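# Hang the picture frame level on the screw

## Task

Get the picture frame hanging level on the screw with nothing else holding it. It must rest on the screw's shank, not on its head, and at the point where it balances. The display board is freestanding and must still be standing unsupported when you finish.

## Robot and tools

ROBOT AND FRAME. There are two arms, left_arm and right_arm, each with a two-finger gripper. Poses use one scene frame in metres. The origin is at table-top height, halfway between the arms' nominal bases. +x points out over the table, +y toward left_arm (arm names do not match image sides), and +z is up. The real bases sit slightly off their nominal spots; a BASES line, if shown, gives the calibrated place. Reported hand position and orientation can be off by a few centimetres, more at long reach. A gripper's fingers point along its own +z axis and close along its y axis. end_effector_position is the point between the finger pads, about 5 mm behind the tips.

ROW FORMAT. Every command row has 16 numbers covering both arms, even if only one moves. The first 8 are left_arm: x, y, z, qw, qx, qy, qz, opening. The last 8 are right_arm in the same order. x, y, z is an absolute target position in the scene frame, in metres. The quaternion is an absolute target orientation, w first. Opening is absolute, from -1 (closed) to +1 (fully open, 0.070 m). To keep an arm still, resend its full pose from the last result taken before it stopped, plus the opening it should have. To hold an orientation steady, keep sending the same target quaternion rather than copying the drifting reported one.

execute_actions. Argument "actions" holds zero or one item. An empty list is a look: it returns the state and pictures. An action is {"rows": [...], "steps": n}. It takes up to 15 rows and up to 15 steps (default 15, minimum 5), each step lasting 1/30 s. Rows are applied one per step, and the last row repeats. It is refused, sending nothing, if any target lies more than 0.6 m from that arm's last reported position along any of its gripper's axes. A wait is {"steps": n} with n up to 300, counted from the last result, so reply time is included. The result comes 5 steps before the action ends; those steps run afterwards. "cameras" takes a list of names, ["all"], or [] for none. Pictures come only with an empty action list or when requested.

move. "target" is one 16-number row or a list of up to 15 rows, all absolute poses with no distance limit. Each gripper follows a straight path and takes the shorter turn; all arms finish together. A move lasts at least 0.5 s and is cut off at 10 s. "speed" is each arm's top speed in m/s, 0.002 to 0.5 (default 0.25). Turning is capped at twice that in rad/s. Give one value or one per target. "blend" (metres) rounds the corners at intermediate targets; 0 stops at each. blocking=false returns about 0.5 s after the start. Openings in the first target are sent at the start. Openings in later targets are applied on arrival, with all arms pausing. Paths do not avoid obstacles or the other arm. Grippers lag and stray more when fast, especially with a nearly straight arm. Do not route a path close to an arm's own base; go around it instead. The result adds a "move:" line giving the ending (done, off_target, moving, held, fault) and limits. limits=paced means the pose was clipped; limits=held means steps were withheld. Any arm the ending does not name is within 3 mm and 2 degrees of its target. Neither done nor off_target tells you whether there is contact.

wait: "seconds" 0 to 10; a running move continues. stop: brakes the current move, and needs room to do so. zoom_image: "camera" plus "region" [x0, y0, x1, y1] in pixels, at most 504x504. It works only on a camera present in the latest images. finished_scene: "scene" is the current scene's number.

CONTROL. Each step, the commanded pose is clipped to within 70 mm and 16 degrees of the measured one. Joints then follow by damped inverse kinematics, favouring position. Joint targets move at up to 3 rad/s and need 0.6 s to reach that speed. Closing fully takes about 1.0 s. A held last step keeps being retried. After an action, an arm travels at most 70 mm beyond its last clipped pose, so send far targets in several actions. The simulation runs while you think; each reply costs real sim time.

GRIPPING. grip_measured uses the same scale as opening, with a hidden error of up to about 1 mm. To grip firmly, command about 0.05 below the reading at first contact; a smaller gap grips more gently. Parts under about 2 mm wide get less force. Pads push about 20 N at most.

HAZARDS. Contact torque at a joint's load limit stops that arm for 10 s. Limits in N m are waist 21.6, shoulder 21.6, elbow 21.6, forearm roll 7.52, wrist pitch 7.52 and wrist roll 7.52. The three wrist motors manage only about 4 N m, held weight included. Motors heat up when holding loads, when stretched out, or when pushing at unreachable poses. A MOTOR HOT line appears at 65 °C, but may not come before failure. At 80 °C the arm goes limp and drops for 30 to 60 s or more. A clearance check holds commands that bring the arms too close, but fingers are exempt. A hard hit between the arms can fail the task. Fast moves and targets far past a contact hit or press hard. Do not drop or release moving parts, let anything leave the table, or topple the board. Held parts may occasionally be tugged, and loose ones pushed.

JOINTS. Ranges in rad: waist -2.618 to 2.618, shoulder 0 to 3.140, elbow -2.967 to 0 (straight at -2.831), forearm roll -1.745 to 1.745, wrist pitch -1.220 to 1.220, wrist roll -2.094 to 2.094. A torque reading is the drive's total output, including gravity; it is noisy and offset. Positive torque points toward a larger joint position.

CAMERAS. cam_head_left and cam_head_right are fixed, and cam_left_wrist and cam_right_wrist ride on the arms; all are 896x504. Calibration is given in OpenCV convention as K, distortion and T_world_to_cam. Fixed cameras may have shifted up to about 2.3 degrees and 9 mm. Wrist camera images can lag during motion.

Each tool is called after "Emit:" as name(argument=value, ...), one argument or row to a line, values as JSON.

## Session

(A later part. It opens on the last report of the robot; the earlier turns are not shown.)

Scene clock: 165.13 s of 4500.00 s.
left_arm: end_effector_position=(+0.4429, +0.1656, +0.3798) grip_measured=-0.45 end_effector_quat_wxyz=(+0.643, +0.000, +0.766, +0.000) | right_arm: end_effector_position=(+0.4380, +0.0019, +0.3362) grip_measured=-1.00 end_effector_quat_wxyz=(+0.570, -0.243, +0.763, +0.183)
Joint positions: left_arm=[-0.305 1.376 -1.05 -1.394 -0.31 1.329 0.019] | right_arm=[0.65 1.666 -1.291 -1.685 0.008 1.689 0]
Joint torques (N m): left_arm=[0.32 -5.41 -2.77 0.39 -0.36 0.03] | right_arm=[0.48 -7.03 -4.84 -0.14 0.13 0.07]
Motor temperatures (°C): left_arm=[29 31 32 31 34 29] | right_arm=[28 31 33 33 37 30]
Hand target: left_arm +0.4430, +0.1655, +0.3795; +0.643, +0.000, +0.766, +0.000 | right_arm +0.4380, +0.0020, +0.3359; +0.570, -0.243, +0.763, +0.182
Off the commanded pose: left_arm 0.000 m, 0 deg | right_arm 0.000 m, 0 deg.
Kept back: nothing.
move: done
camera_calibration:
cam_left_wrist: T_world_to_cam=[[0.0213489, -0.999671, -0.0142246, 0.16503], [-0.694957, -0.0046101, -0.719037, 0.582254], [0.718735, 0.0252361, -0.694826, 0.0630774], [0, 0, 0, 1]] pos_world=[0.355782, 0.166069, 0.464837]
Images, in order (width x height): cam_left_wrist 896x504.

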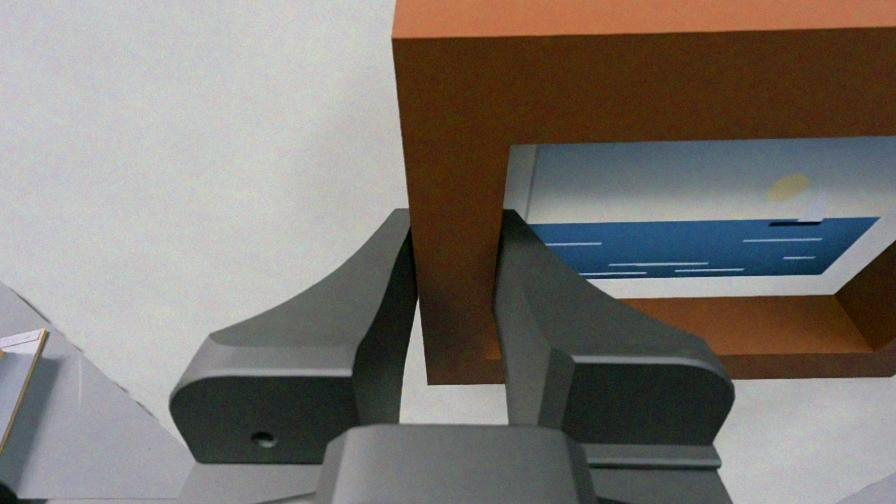

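Emit:
move(
  target=[
    [0.443,0.1655,0.3797,0.6428,0,0.7660,0,-0.50,0.432,-0.020,0.336,0.5502,-0.2459,0.7799,0.1735,-1],
    [0.443,0.1655,0.3797,0.6428,0,0.7660,0,-0.50,0.432,-0.015,0.283,0.5502,-0.2459,0.7799,0.1735,-1],
    [0.443,0.1655,0.3797,0.6428,0,0.7660,0,-0.50,0.435,0.031,0.283,0.5502,-0.2459,0.7799,0.1735,-1],
  ],
  speed=[0.05,0.1,0.08],
  blend=0.008,
  cameras=["cam_left_wrist","cam_right_wrist"],
)

Scene clock: 167.27 s of 4500.00 s.
left_arm: end_effector_position=(+0.4429, +0.1656, +0.3797) grip_measured=-0.45 end_effector_quat_wxyz=(+0.643, +0.000, +0.766, +0.000) | right_arm: end_effector_position=(+0.4349, +0.0318, +0.2832) grip_measured=-1.00 end_effector_quat_wxyz=(+0.538, -0.247, +0.789, +0.167)
Joint positions: left_arm=[-0.305 1.376 -1.05 -1.396 -0.31 1.332 0.019] | right_arm=[0.736 1.773 -1.292 -1.74 0.102 1.777 0]
Joint torques (N m): left_arm=[-0.27 -4.09 -3.7 0.24 0.01 0.1] | right_arm=[-0.48 -8.49 -3.89 -0.24 0.15 0.16]
Motor temperatures (°C): left_arm=[29 31 32 31 34 29] | right_arm=[28 31 33 33 37 30]
Hand target: left_arm +0.4430, +0.1655, +0.3797; +0.643, +0.000, +0.766, +0.000 | right_arm +0.4350, +0.0311, +0.2833; +0.538, -0.247, +0.789, +0.167
Off the commanded pose: left_arm 0.000 m, 0 deg | right_arm 0.001 m, 2 deg.
joint sent to its limit (right arm) — joint 4 (forearm roll), lower limit.
Kept back: nothing.
move: done
camera_calibration:
cam_left_wrist: T_world_to_cam=[[0.0212935, -0.999657, -0.0152732, 0.165479], [-0.695348, -0.0038314, -0.718663, 0.582057], [0.718358, 0.025923, -0.695191, 0.0632007], [0, 0, 0, 1]] pos_world=[0.355808, 0.166014, 0.464767]
cam_right_wrist: T_world_to_cam=[[0.549957, -0.834678, -0.0293247, -0.203674], [-0.725003, -0.459674, -0.512903, 0.46889], [0.414629, 0.303335, -0.857945, 0.171326], [0, 0, 0, 1]] pos_world=[0.380922, -0.00643468, 0.381511]
Images, in order (width x height): cam_left_wrist 896x504, cam_right_wrist 896x504.

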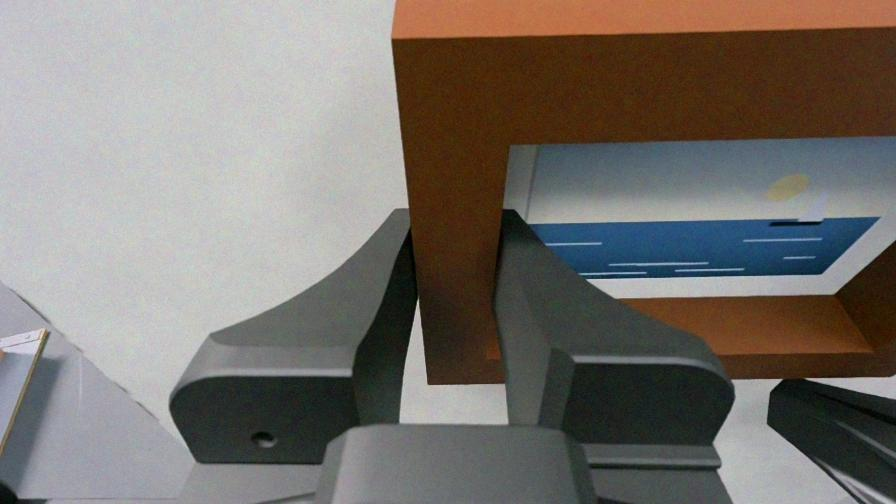

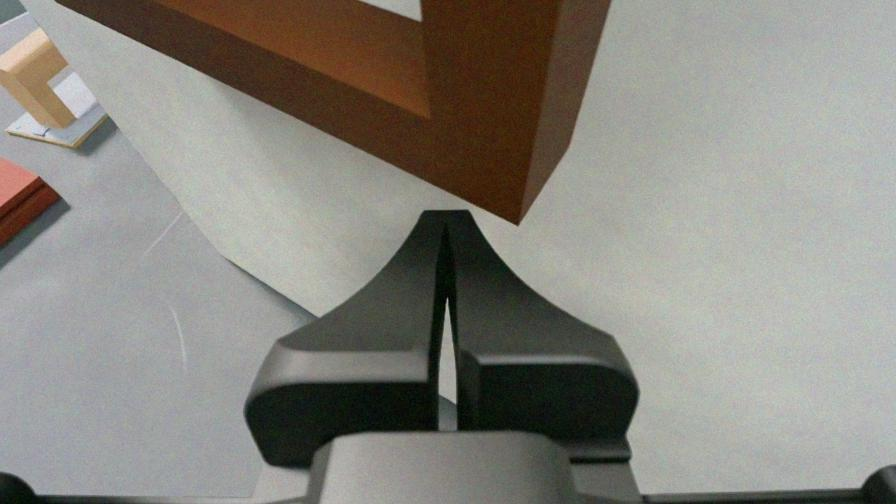

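Emit:
move(
  target=[
    [0.443,0.1655,0.3797,0.6428,0,0.7660,0,-0.50,0.435,0.031,0.2935,0.5502,-0.2459,0.7799,0.1735,-1],
    [0.443,0.1655,0.3860,0.6428,0,0.7660,0,-0.50,0.435,0.031,0.3005,0.5502,-0.2459,0.7799,0.1735,-1],
  ],
  speed=0.02,
  cameras=["cam_left_wrist","cam_right_wrist"],
)

Scene clock: 169.03 s of 4500.00 s.
left_arm: end_effector_position=(+0.4434, +0.1654, +0.3852) grip_measured=-0.45 end_effector_quat_wxyz=(+0.642, +0.000, +0.767, +0.000) | right_arm: end_effector_position=(+0.4348, +0.0313, +0.3001) grip_measured=-1.00 end_effector_quat_wxyz=(+0.549, -0.246, +0.779, +0.173)
Joint positions: left_arm=[-0.305 1.375 -1.073 -1.476 -0.306 1.416 0.019] | right_arm=[0.732 1.753 -1.306 -1.74 0.092 1.773 0]
Joint torques (N m): left_arm=[-0.75 -6.07 -3.54 0.62 -0.14 0.06] | right_arm=[-0.3 -9.76 -5.77 -0.17 0.17 -0.15]
Motor temperatures (°C): left_arm=[29 31 32 31 34 29] | right_arm=[28 31 33 33 37 30]
Hand target: left_arm +0.4430, +0.1655, +0.3860; +0.643, +0.000, +0.766, +0.000 | right_arm +0.4350, +0.0310, +0.3005; +0.550, -0.246, +0.779, +0.173
Off the commanded pose: left_arm 0.001 m, 0 deg | right_arm 0.000 m, 0 deg.
Kept back: nothing.
move: done
camera_calibration:
cam_left_wrist: T_world_to_cam=[[0.0208126, -0.999661, -0.0156698, 0.165666], [-0.696722, -0.00326122, -0.717334, 0.58634], [0.717039, 0.0258471, -0.696553, 0.0678417], [0, 0, 0, 1]] pos_world=[0.356423, 0.165768, 0.470453]
cam_right_wrist: T_world_to_cam=[[0.555592, -0.830815, -0.0326123, -0.205173], [-0.709126, -0.453006, -0.540302, 0.478355], [0.434118, 0.323314, -0.840839, 0.171846], [0, 0, 0, 1]] pos_world=[0.378605, -0.00932342, 0.39626]
Images, in order (width x height): cam_left_wrist 896x504, cam_right_wrist 896x504.

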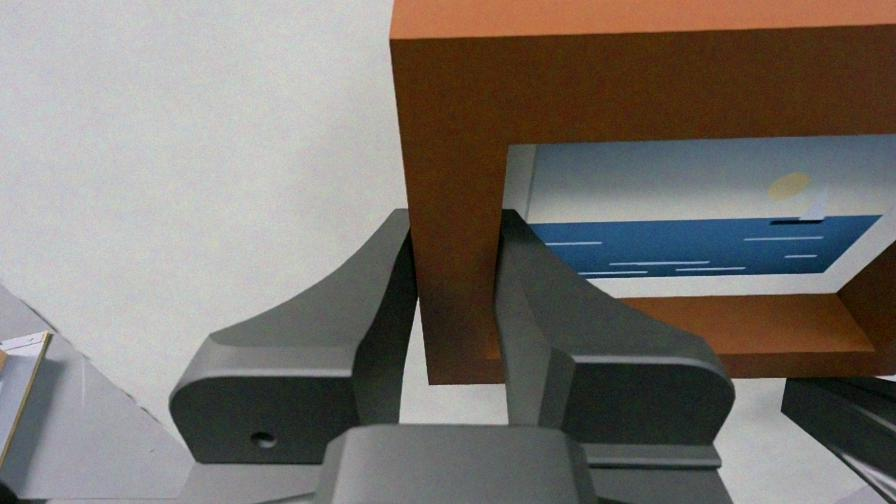

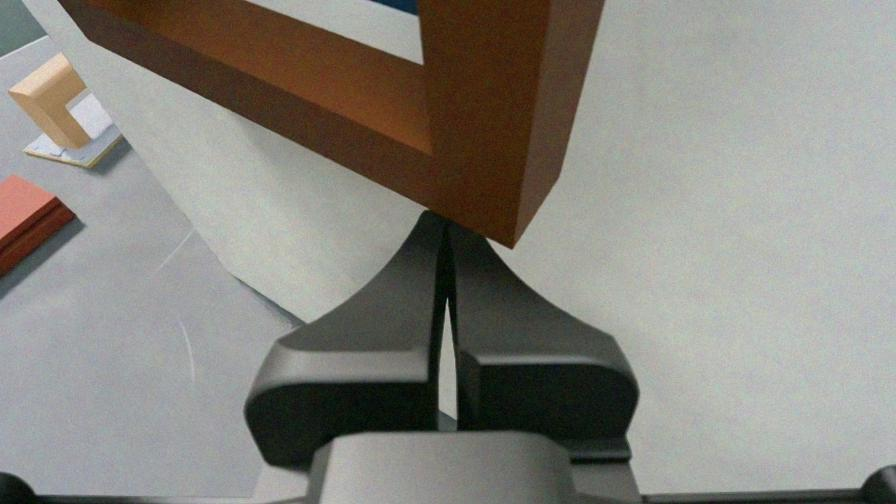

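Emit:
move(
  target=[0.443,0.1545,0.3860,0.6428,0,0.7660,0,-0.50,0.435,0.020,0.3005,0.5502,-0.2459,0.7799,0.1735,-1],
  speed=0.02,
  cameras=["cam_left_wrist","cam_head_right"],
)

Scene clock: 170.03 s of 4500.00 s.
left_arm: end_effector_position=(+0.4429, +0.1542, +0.3862) grip_measured=-0.45 end_effector_quat_wxyz=(+0.643, +0.000, +0.766, +0.000) | right_arm: end_effector_position=(+0.4350, +0.0201, +0.3006) grip_measured=-1.00 end_effector_quat_wxyz=(+0.547, -0.246, +0.781, +0.172)
Joint positions: left_arm=[-0.35 1.386 -1.085 -1.493 -0.35 1.424 0.019] | right_arm=[0.706 1.729 -1.28 -1.74 0.069 1.765 0]
Joint torques (N m): left_arm=[0.15 -4.61 -3.76 0.36 -0.32 0.21] | right_arm=[-0.25 -8.73 -4.72 -0.23 0.28 -0.08]
Motor temperatures (°C): left_arm=[29 31 32 31 34 29] | right_arm=[28 31 33 33 37 30]
Hand target: left_arm +0.4430, +0.1545, +0.3860; +0.643, +0.000, +0.766, +0.000 | right_arm +0.4350, +0.0200, +0.3007; +0.547, -0.246, +0.781, +0.172
Off the commanded pose: left_arm 0.000 m, 0 deg | right_arm 0.000 m, 0 deg.
joint sent to its limit (right arm) — joint 4 (forearm roll), lower limit.
Kept back: nothing.
move: done
camera_calibration:
cam_left_wrist: T_world_to_cam=[[0.0204763, -0.999677, -0.0150327, 0.154471], [-0.695122, -0.00342781, -0.718884, 0.58659], [0.7186, 0.0251696, -0.694968, 0.067925], [0, 0, 0, 1]] pos_world=[0.355777, 0.154722, 0.471218]
Images, in order (width x height): cam_head_right 896x504, cam_left_wrist 896x504.

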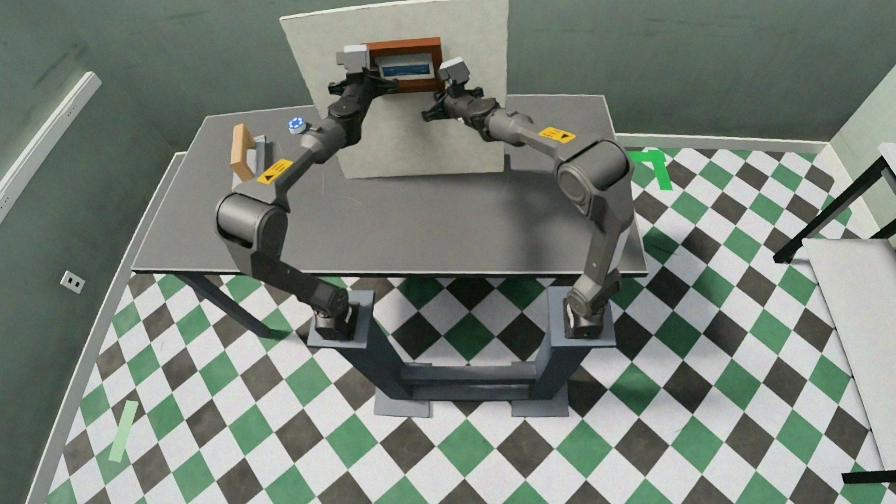

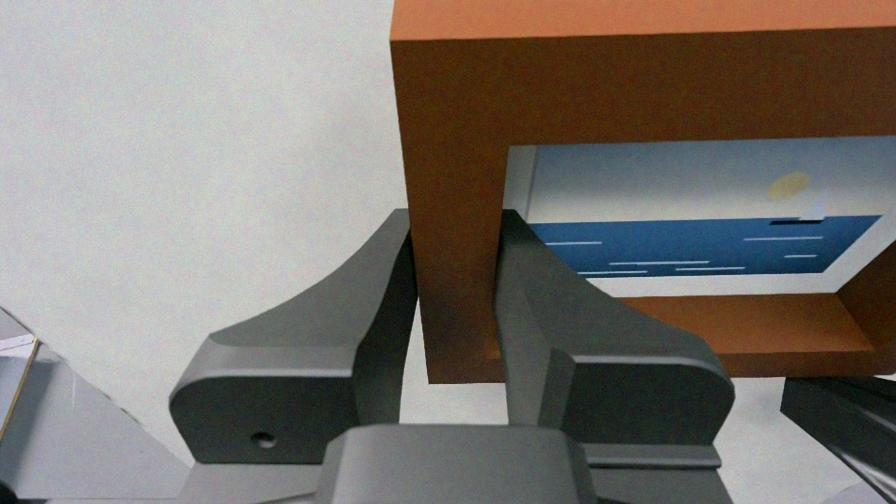

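Free shift. Now lower.

Emit:
move(
  target=[
    [0.443,0.1545,0.3805,0.6428,0,0.7660,0,-0.50,0.435,0.020,0.2945,0.5502,-0.2459,0.7799,0.1735,-1],
    [0.443,0.1545,0.3797,0.6428,0,0.7660,0,-0.50,0.435,0.020,0.288,0.5502,-0.2459,0.7799,0.1735,-1],
  ],
  speed=0.015,
  cameras=["cam_left_wrist","cam_head_right"],
)

Scene clock: 171.33 s of 4500.00 s.
left_arm: end_effector_position=(+0.4428, +0.1541, +0.3812) grip_measured=-0.45 end_effector_quat_wxyz=(+0.644, +0.000, +0.765, -0.001) | right_arm: end_effector_position=(+0.4353, +0.0198, +0.2882) grip_measured=-1.00 end_effector_quat_wxyz=(+0.539, -0.247, +0.788, +0.167)
Joint positions: left_arm=[-0.35 1.388 -1.065 -1.425 -0.352 1.351 0.019] | right_arm=[0.708 1.743 -1.269 -1.74 0.076 1.767 0]
Joint torques (N m): left_arm=[0.84 -3.49 0.35 0.03 -0.5 0.12] | right_arm=[0.72 -6.78 -3.93 -0.25 0.24 0.25]
Motor temperatures (°C): left_arm=[29 31 32 31 34 29] | right_arm=[28 31 33 33 37 30]
Hand target: left_arm +0.4430, +0.1545, +0.3797; +0.643, +0.000, +0.766, +0.000 | right_arm +0.4350, +0.0201, +0.2883; +0.538, -0.247, +0.788, +0.167
Off the commanded pose: left_arm 0.002 m, 0 deg | right_arm 0.000 m, 2 deg.
joint sent to its limit (right arm) — joint 4 (forearm roll), lower limit.
Kept back: nothing.
move: done
camera_calibration:
cam_left_wrist: T_world_to_cam=[[0.0197021, -0.999712, -0.0136751, 0.154085], [-0.693137, -0.00380041, -0.720796, 0.582886], [0.720537, 0.0236799, -0.693012, 0.0632238], [0, 0, 0, 1]] pos_world=[0.355428, 0.154758, 0.466064]
Images, in order (width x height): cam_head_right 896x504, cam_left_wrist 896x504.

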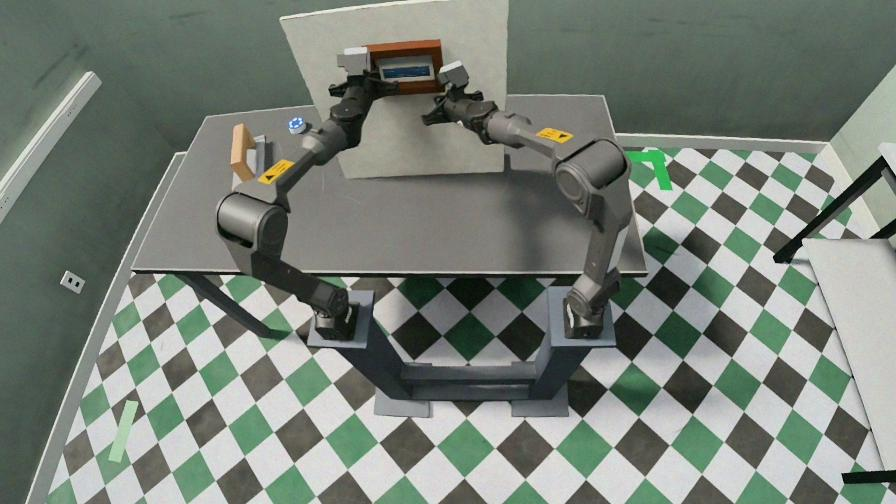

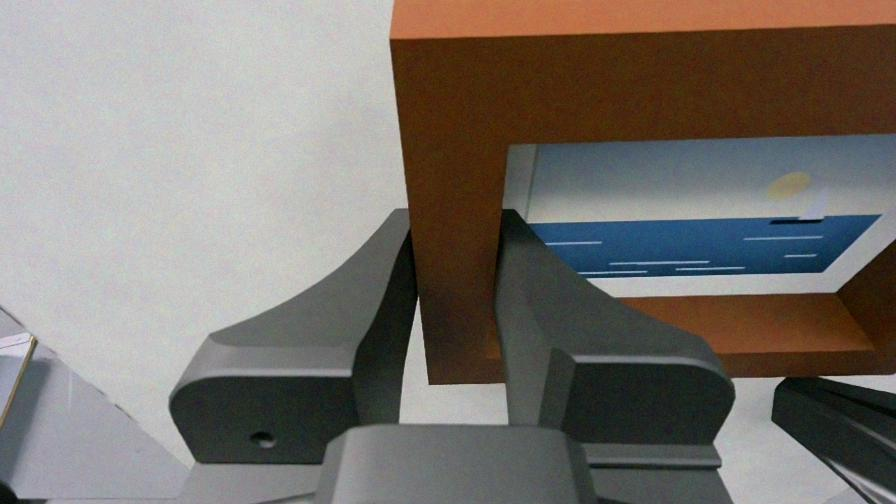

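Emit:
move(
  target=[
    [0.443,0.1543,0.3800,0.6428,0,0.7660,0,-0.50,0.435,0.020,0.281,0.5502,-0.2459,0.7799,0.1735,-1],
    [0.443,0.1543,0.3800,0.6428,0,0.7660,0,-0.40,0.435,0.020,0.281,0.5502,-0.2459,0.7799,0.1735,-1],
    [0.443,0.1543,0.3800,0.6428,0,0.7660,0,-0.30,0.435,0.020,0.281,0.5502,-0.2459,0.7799,0.1735,-1],
  ],
  speed=0.015,
  cameras=["cam_left_wrist"],
)

Scene clock: 175.80 s of 4500.00 s.
left_arm: end_effector_position=(+0.4430, +0.1545, +0.3797) grip_measured=-0.30 end_effector_quat_wxyz=(+0.643, +0.000, +0.766, +0.000) | right_arm: end_effector_position=(+0.4352, +0.0199, +0.2818) grip_measured=-1.00 end_effector_quat_wxyz=(+0.534, -0.247, +0.792, +0.164)
Joint positions: left_arm=[-0.35 1.389 -1.063 -1.429 -0.354 1.355 0.024] | right_arm=[0.71 1.751 -1.263 -1.74 0.079 1.768 0]
Joint torques (N m): left_arm=[-0.77 -5.95 -3.98 0.41 -0.2 -0.18] | right_arm=[0.56 -7.99 -4.8 -0.16 0.21 0.19]
Motor temperatures (°C): left_arm=[29 31 32 31 34 29] | right_arm=[28 31 33 33 37 30]
Hand target: left_arm +0.4430, +0.1543, +0.3800; +0.643, +0.000, +0.766, +0.000 | right_arm +0.4350, +0.0201, +0.2813; +0.533, -0.247, +0.792, +0.165
Off the commanded pose: left_arm 0.000 m, 0 deg | right_arm 0.001 m, 3 deg.
joint sent to its limit (right arm) — joint 4 (forearm roll), lower limit.
Kept back: nothing.
move: off_target (right_arm)
camera_calibration:
cam_left_wrist: T_world_to_cam=[[0.0215491, -0.999652, -0.0152076, 0.154187], [-0.695844, -0.0040744, -0.718182, 0.582169], [0.71787, 0.0260583, -0.695689, 0.0638643], [0, 0, 0, 1]] pos_world=[0.35593, 0.154841, 0.464878]
Images, in order (width x height): cam_left_wrist 896x504.

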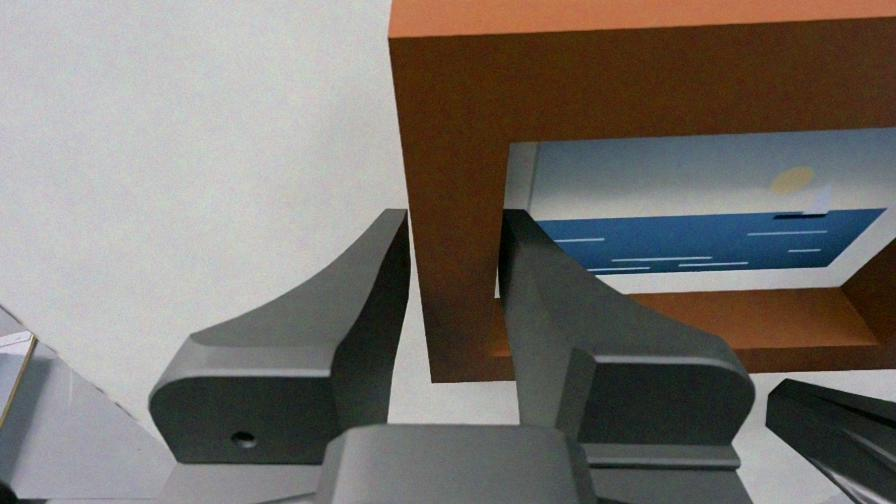

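Emit:
move(
  target=[
    [0.443,0.1543,0.3800,0.6428,0,0.7660,0,-0.15,0.435,0.020,0.281,0.533,-0.247,0.792,0.165,-1],
    [0.443,0.1543,0.3800,0.6428,0,0.7660,0,0.0,0.435,0.020,0.281,0.533,-0.247,0.792,0.165,-1],
  ],
  speed=0.015,
  cameras=["cam_left_wrist","cam_head_left","cam_head_right"],
)

Emit:
zoom_image(
  camera="cam_head_right",
  region=[320, 20, 480, 110],
)

Scene clock: 177.97 s of 4500.00 s.
left_arm: end_effector_position=(+0.4430, +0.1545, +0.3797) grip_measured=+0.00 end_effector_quat_wxyz=(+0.643, +0.000, +0.766, +0.000) | right_arm: end_effector_position=(+0.4351, +0.0198, +0.2814) grip_measured=-1.00 end_effector_quat_wxyz=(+0.533, -0.247, +0.792, +0.164)
Joint positions: left_arm=[-0.35 1.389 -1.063 -1.429 -0.354 1.355 0.035] | right_arm=[0.71 1.751 -1.263 -1.74 0.079 1.769 0]
Joint torques (N m): left_arm=[-0.69 -6.22 -4 0.45 -0.26 -0.2] | right_arm=[-0.44 -8.37 -3.82 -0.11 0.01 0.24]
Motor temperatures (°C): left_arm=[29 31 32 31 34 29] | right_arm=[28 31 33 33 37 30]
Hand target: left_arm +0.4430, +0.1543, +0.3800; +0.643, +0.000, +0.766, +0.000 | right_arm +0.4350, +0.0200, +0.2810; +0.533, -0.247, +0.792, +0.165
Off the commanded pose: left_arm 0.000 m, 0 deg | right_arm 0.000 m, 0 deg.
joint sent to its limit (right arm) — joint 4 (forearm roll), lower limit.
Kept back: nothing.
move: done
camera_calibration:
cam_left_wrist: T_world_to_cam=[[0.0215491, -0.999652, -0.0152076, 0.154187], [-0.695844, -0.0040744, -0.718182, 0.582169], [0.71787, 0.0260583, -0.695689, 0.0638643], [0, 0, 0, 1]] pos_world=[0.35593, 0.154841, 0.464878]
Images, in order (width x height): cam_head_left 896x504, cam_head_right 896x504, cam_left_wrist 896x504.

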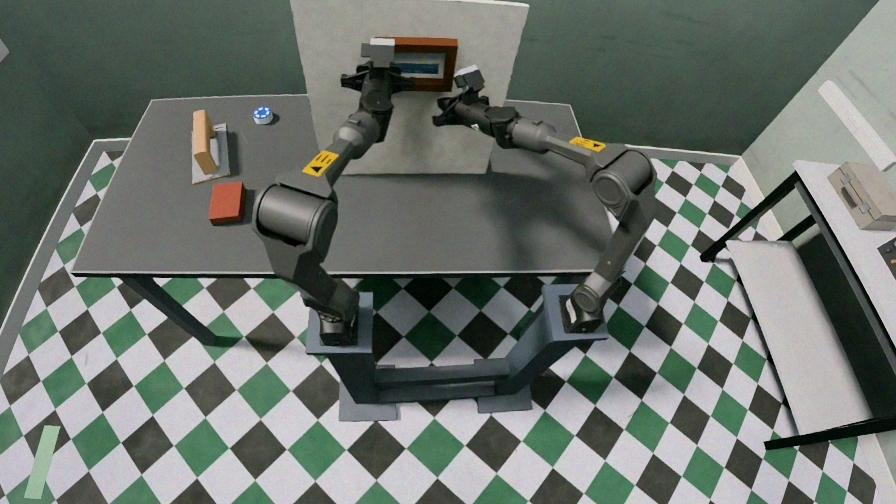

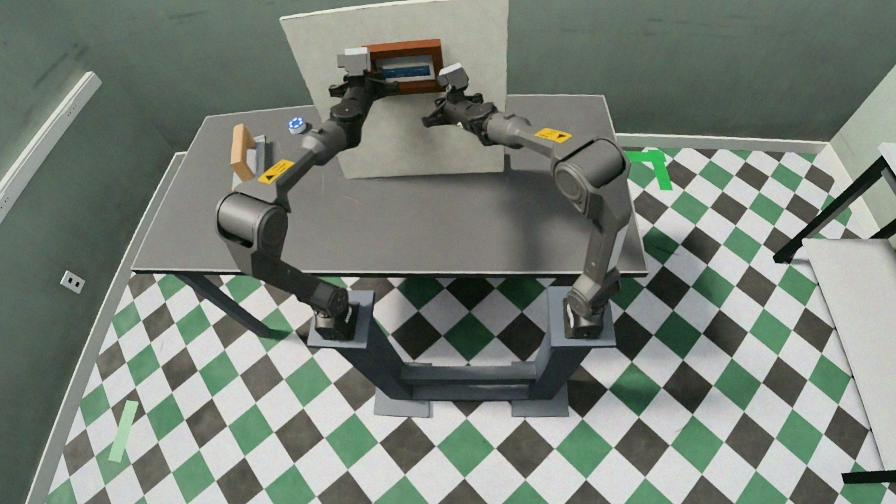

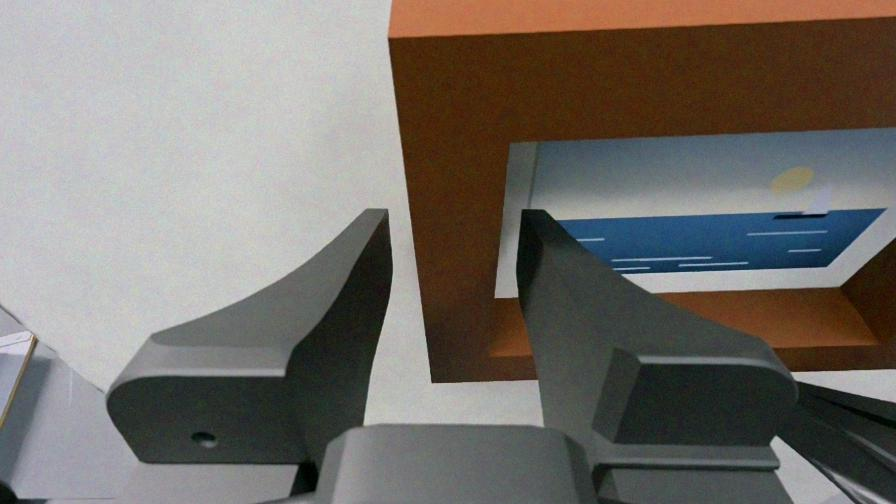

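Scaled by 3.150 from the camera's 896x504 image, which has a finer 1280x720 frame.

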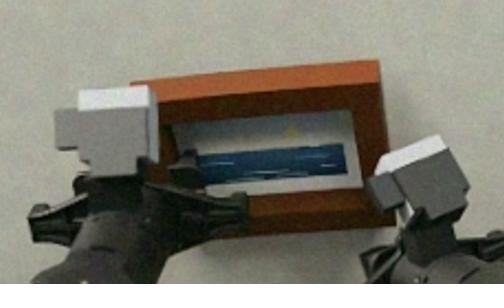

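Emit:
move(
  target=[
    [0.385,0.1543,0.3850,0.6428,0,0.7660,0,0.0,0.42,0.0,0.281,0.533,-0.247,0.792,0.165,-1],
    [0.385,0.1543,0.3900,0.6428,0,0.7660,0,0.0,0.41,-0.05,0.31,0.5502,-0.2459,0.7799,0.1735,-1],
  ],
  speed=[0.06,0.12],
  blend=0.01,
  cameras=["cam_left_wrist","cam_right_wrist","cam_head_right"],
)

Scene clock: 180.00 s of 4500.00 s.
left_arm: end_effector_position=(+0.3851, +0.1543, +0.3894) grip_measured=+0.00 end_effector_quat_wxyz=(+0.642, +0.000, +0.766, +0.000) | right_arm: end_effector_position=(+0.4098, -0.0498, +0.3110) grip_measured=-1.00 end_effector_quat_wxyz=(+0.543, -0.247, +0.784, +0.171)
Joint positions: left_arm=[-0.461 1.194 -0.939 -1.629 -0.459 1.549 0.035] | right_arm=[0.56 1.513 -1.069 -1.606 -0.069 1.581 0]
Joint torques (N m): left_arm=[0.36 -4.6 -3.74 0.38 -0.32 -0.14] | right_arm=[-0.49 -4.68 -3.87 -0.05 -0.13 0.07]
Motor temperatures (°C): left_arm=[29 31 32 31 34 29] | right_arm=[28 31 33 33 37 30]
Hand target: left_arm +0.3850, +0.1543, +0.3900; +0.643, +0.000, +0.766, +0.000 | right_arm +0.4100, -0.0500, +0.3102; +0.543, -0.247, +0.784, +0.171
Off the commanded pose: left_arm 0.001 m, 0 deg | right_arm 0.001 m, 1 deg.
Kept back: nothing.
move: done
camera_calibration:
cam_left_wrist: T_world_to_cam=[[0.021029, -0.999654, -0.0158187, 0.155837], [-0.696331, -0.00329103, -0.717713, 0.548771], [0.717413, 0.0261079, -0.696159, 0.112498], [0, 0, 0, 1]] pos_world=[0.298142, 0.154652, 0.474642]
cam_right_wrist: T_world_to_cam=[[0.553818, -0.831987, -0.0329242, -0.257541], [-0.716884, -0.456341, -0.527096, 0.428682], [0.423512, 0.315518, -0.849168, 0.224589], [0, 0, 0, 1]] pos_world=[0.35483, -0.0895073, 0.40819]
Images, in order (width x height): cam_head_right 896x504, cam_left_wrist 896x504, cam_right_wrist 896x504.

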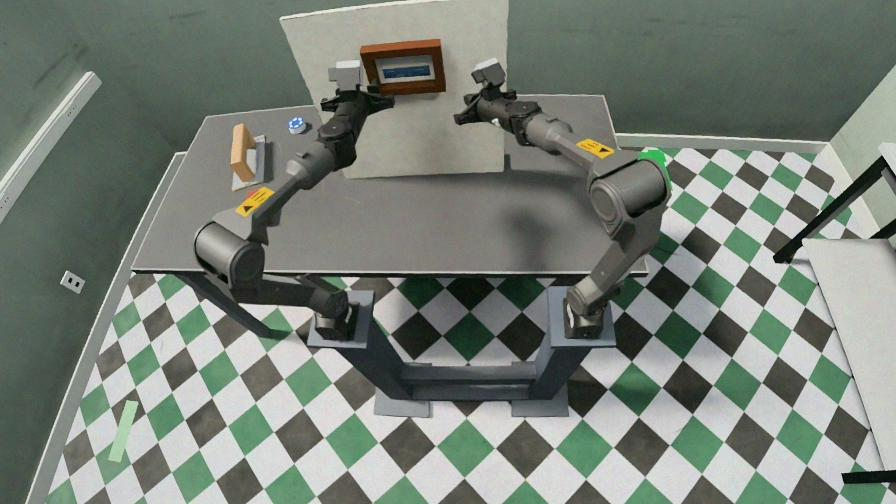

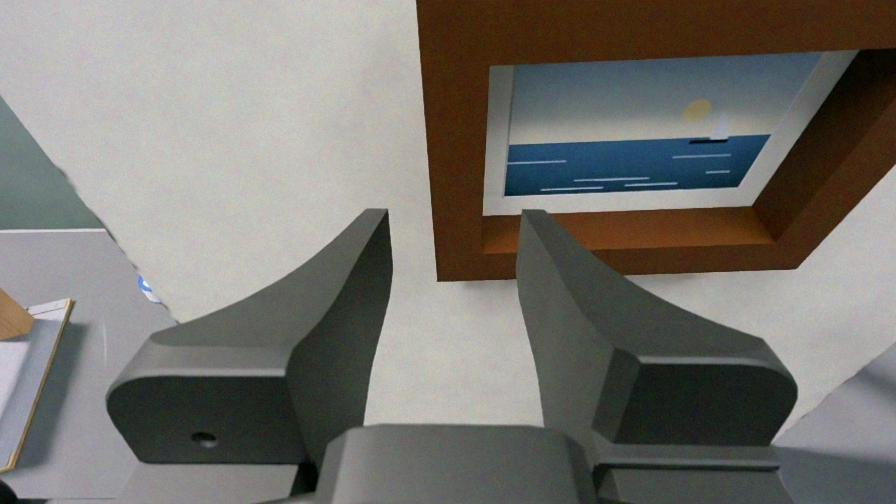

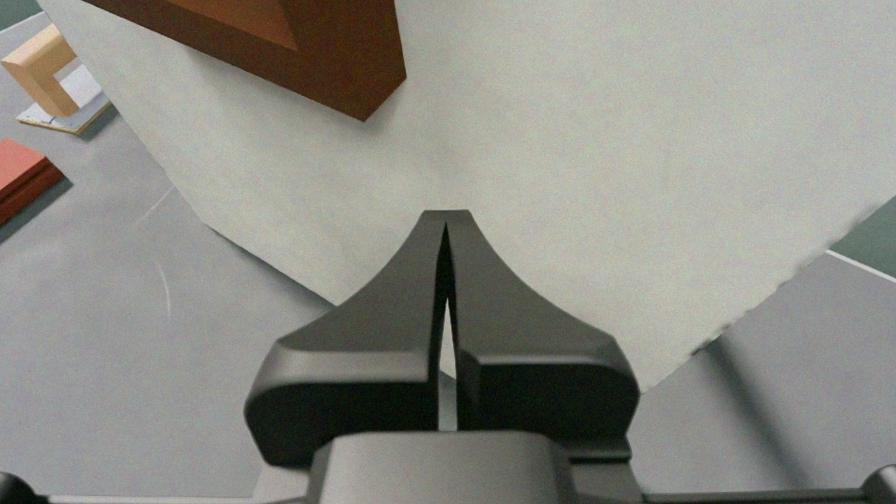

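Emit:
zoom_image(
  camera="cam_head_right",
  region=[340, 25, 460, 105],
)

Scaled by 4.200 from the camera's 896x504 image, which has a finer 1280x720 frame.

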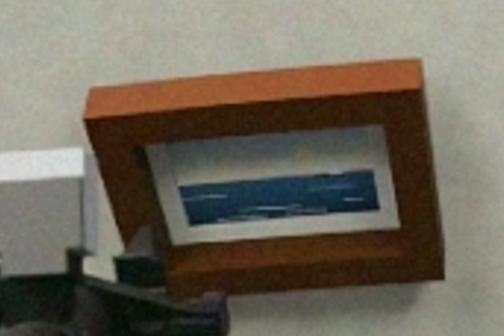

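Emit:
zoom_image(
  camera="cam_head_right",
  region=[330, 160, 380, 195],
)

Emit:
zoom_image(
  camera="cam_head_right",
  region=[470, 150, 520, 185],
)

Emit:
zoom_image(
  camera="cam_head_right",
  region=[270, 0, 320, 35],
)

Emit:
zoom_image(
  camera="cam_head_right",
  region=[465, 0, 515, 35],
)

Emit:
zoom_image(
  camera="cam_head_right",
  region=[350, 35, 400, 70],
)

Emit:
zoom_image(
  camera="cam_head_right",
  region=[405, 30, 455, 65],
)

Scaled by 10.080 from the camera's 896x504 image, which has a finer 1280x720 frame.

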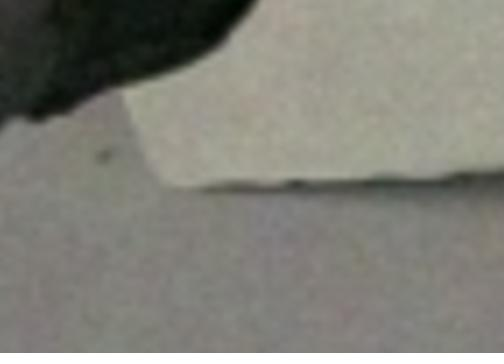

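Scaled by 10.080 from the camera's 896x504 image, which has a finer 1280x720 frame.

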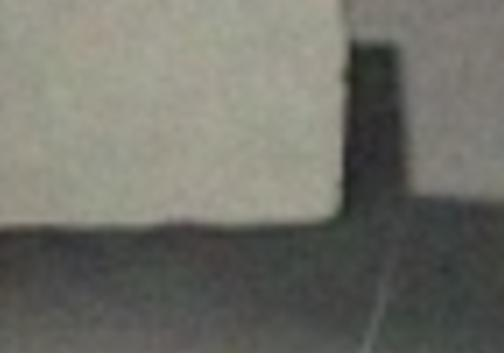

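Scaled by 10.080 from the camera's 896x504 image, which has a finer 1280x720 frame.

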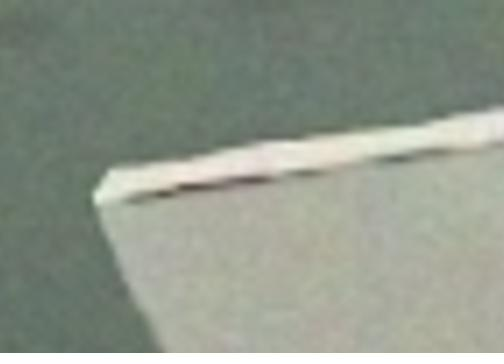

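Scaled by 10.080 from the camera's 896x504 image, which has a finer 1280x720 frame.

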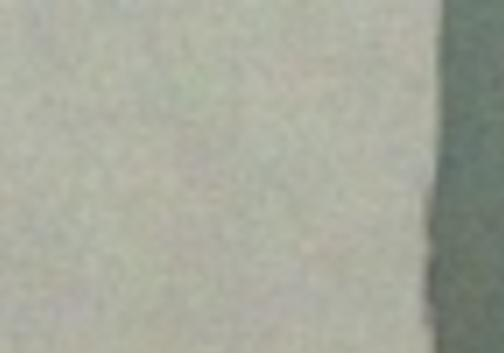

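Scaled by 10.080 from the camera's 896x504 image, which has a finer 1280x720 frame.

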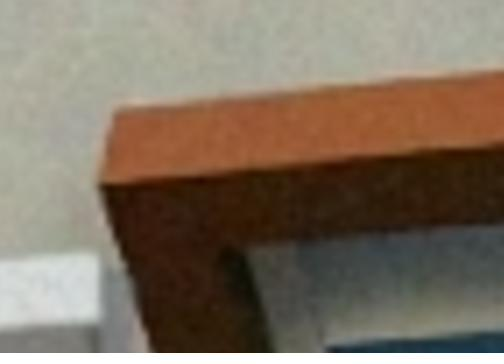

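Scaled by 10.080 from the camera's 896x504 image, which has a finer 1280x720 frame.

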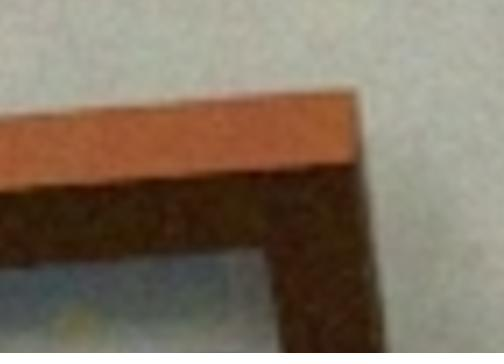

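Emit:
zoom_image(
  camera="cam_head_right",
  region=[380, 0, 430, 35],
)

Emit:
zoom_image(
  camera="cam_head_right",
  region=[430, 0, 480, 35],
)

Scaled by 10.080 from the camera's 896x504 image, which has a finer 1280x720 frame.

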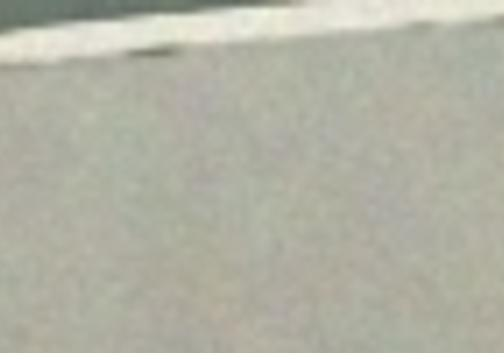

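Scaled by 10.080 from the camera's 896x504 image, which has a finer 1280x720 frame.

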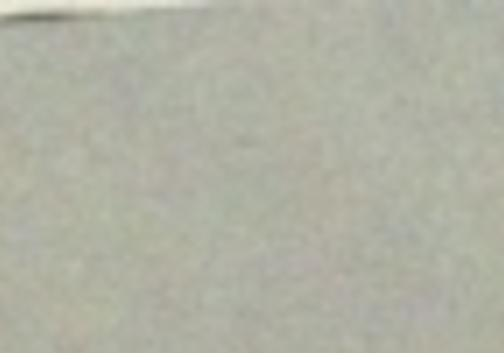

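Emit:
move(
  target=[
    [0.325,0.15,0.463,0.686,0.2089,0.6625,-0.2163,0.98,0.36,-0.09,0.36,0.62,-0.23,0.72,0.19,-1],
    [0.325,0.15,0.463,0.686,0.2089,0.6625,-0.2163,0.98,0.27,-0.10,0.44,0.684,-0.210,0.664,0.216,0.98],
  ],
  speed=0.15,
  blend=0.02,
  cameras=["cam_left_wrist","cam_right_wrist","cam_head_left"],
)

Scene clock: 189.10 s of 4500.00 s.
left_arm: end_effector_position=(+0.3249, +0.1501, +0.4630) grip_measured=+0.98 end_effector_quat_wxyz=(+0.686, +0.209, +0.663, -0.216) | right_arm: end_effector_position=(+0.2704, -0.1004, +0.4399) grip_measured=+0.98 end_effector_quat_wxyz=(+0.681, -0.226, +0.656, +0.234)
Joint positions: left_arm=[0.289 1.056 -0.956 -1.626 0.895 1.615 0.069] | right_arm=[0.702 0.906 -0.789 0.232 -0.068 -0.234 0.069]
Joint torques (N m): left_arm=[-0.6 -1.93 -2.57 -0.62 -0.18 -0.12] | right_arm=[0.63 -0.29 -4.02 -0.13 -0.9 0.04]
Motor temperatures (°C): left_arm=[29 31 32 31 34 29] | right_arm=[28 31 32 33 37 30]
Hand target: left_arm +0.3250, +0.1500, +0.4630; +0.686, +0.209, +0.663, -0.216 | right_arm +0.2703, -0.1003, +0.4400; +0.681, -0.226, +0.656, +0.234
Off the commanded pose: left_arm 0.000 m, 0 deg | right_arm 0.001 m, 3 deg.
Kept back: nothing.
move: off_target (right_arm); target 2's new opening was sent with right_arm's hand 0.001 m and 3 deg from that target
camera_calibration:
cam_left_wrist: T_world_to_cam=[[-0.553621, -0.832701, -0.0105934, 0.313306], [-0.437004, 0.301323, -0.847486, 0.489705], [0.708894, -0.464557, -0.530713, 0.206866], [0, 0, 0, 1]] pos_world=[0.240809, 0.209432, 0.528123]
cam_right_wrist: T_world_to_cam=[[0.6078, -0.793196, -0.0376791, -0.226777], [-0.480404, -0.329507, -0.812796, 0.448096], [0.632291, 0.512118, -0.581329, 0.254574], [0, 0, 0, 1]] pos_world=[0.192137, -0.1626, 0.503657]
Images, in order (width x height): cam_head_left 896x504, cam_left_wrist 896x504, cam_right_wrist 896x504.

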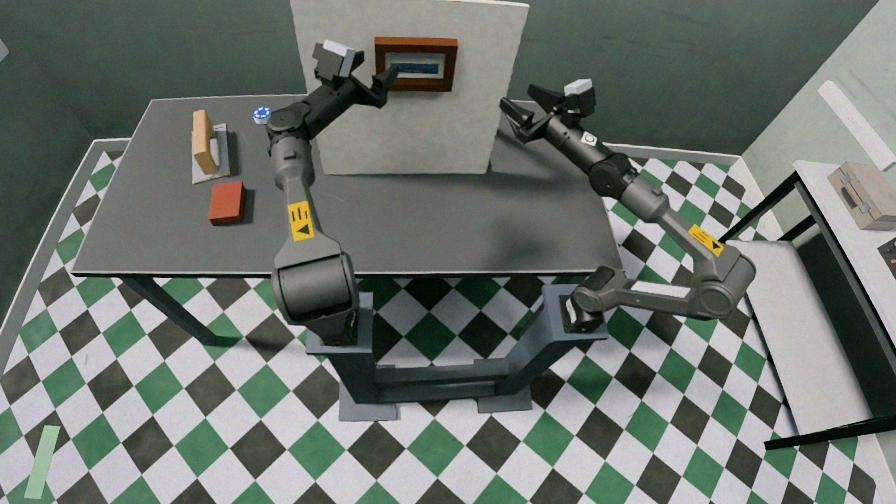

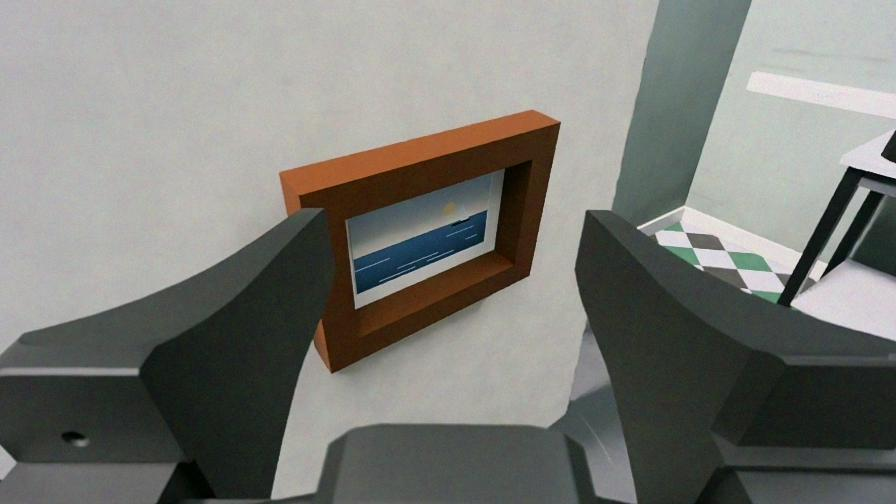

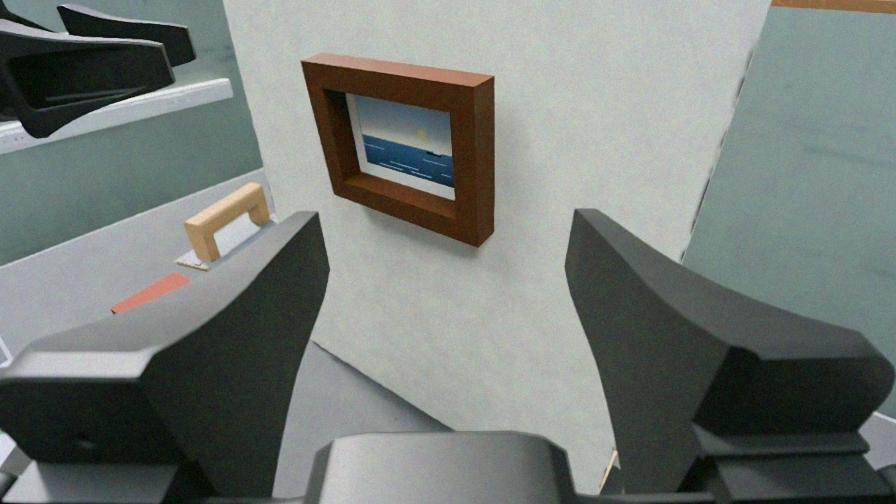

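Emit:
zoom_image(
  camera="cam_right_wrist",
  region=[290, 40, 350, 82],
)

Emit:
zoom_image(
  camera="cam_right_wrist",
  region=[445, 60, 505, 102],
)

Emit:
zoom_image(
  camera="cam_right_wrist",
  region=[320, 170, 380, 212],
)

Emit:
zoom_image(
  camera="cam_right_wrist",
  region=[445, 215, 505, 257],
)

Emit:
zoom_image(
  camera="cam_left_wrist",
  region=[275, 165, 335, 207],
)

Emit:
zoom_image(
  camera="cam_left_wrist",
  region=[515, 95, 575, 137],
)

Emit:
zoom_image(
  camera="cam_left_wrist",
  region=[305, 340, 365, 382],
)

Emit:
zoom_image(
  camera="cam_left_wrist",
  region=[495, 250, 555, 292],
)

Scaled by 8.400 from the camera's 896x504 image, which has a finer 1280x720 frame.

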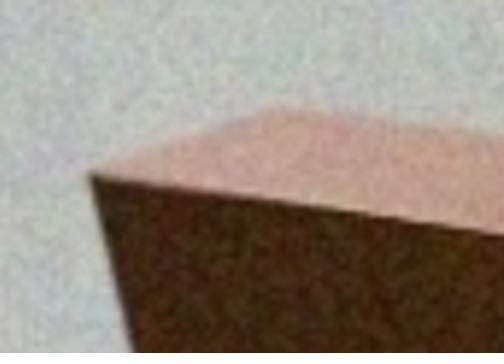

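Scaled by 8.400 from the camera's 896x504 image, which has a finer 1280x720 frame.

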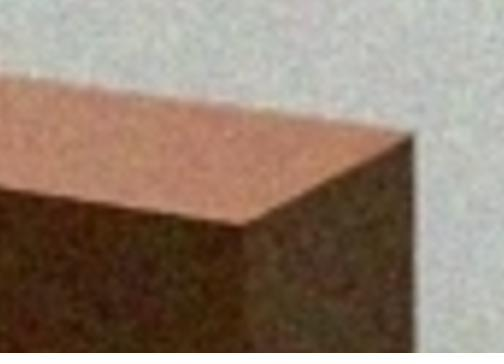

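Scaled by 8.400 from the camera's 896x504 image, which has a finer 1280x720 frame.

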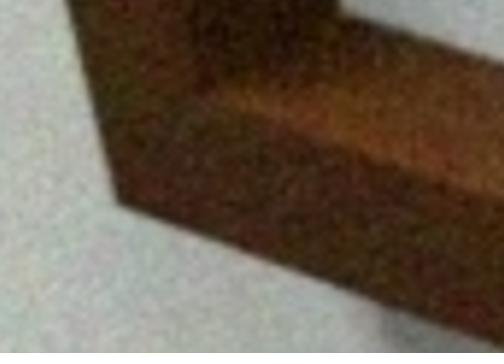

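Scaled by 8.400 from the camera's 896x504 image, which has a finer 1280x720 frame.

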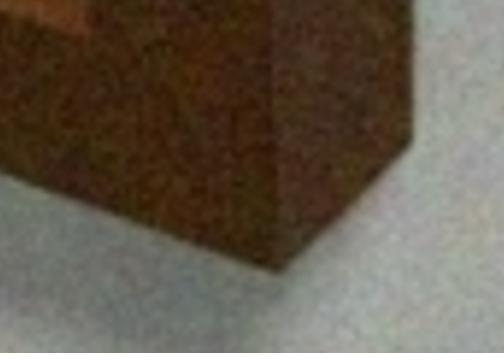

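Scaled by 8.400 from the camera's 896x504 image, which has a finer 1280x720 frame.

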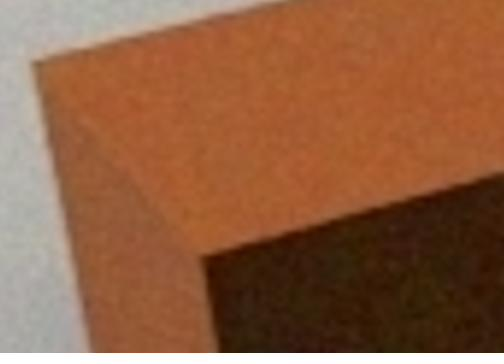

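Scaled by 8.400 from the camera's 896x504 image, which has a finer 1280x720 frame.

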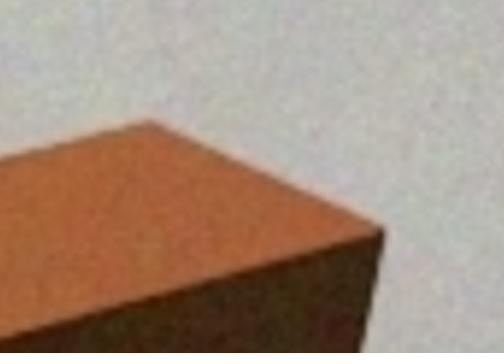

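Scaled by 8.400 from the camera's 896x504 image, which has a finer 1280x720 frame.

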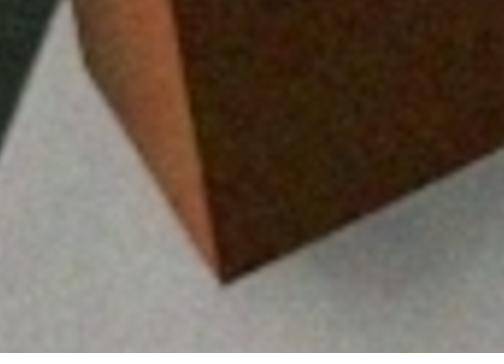

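Scaled by 8.400 from the camera's 896x504 image, which has a finer 1280x720 frame.

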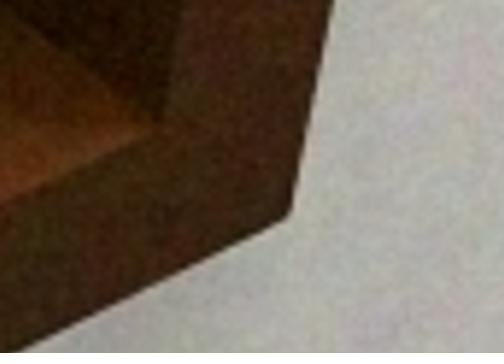

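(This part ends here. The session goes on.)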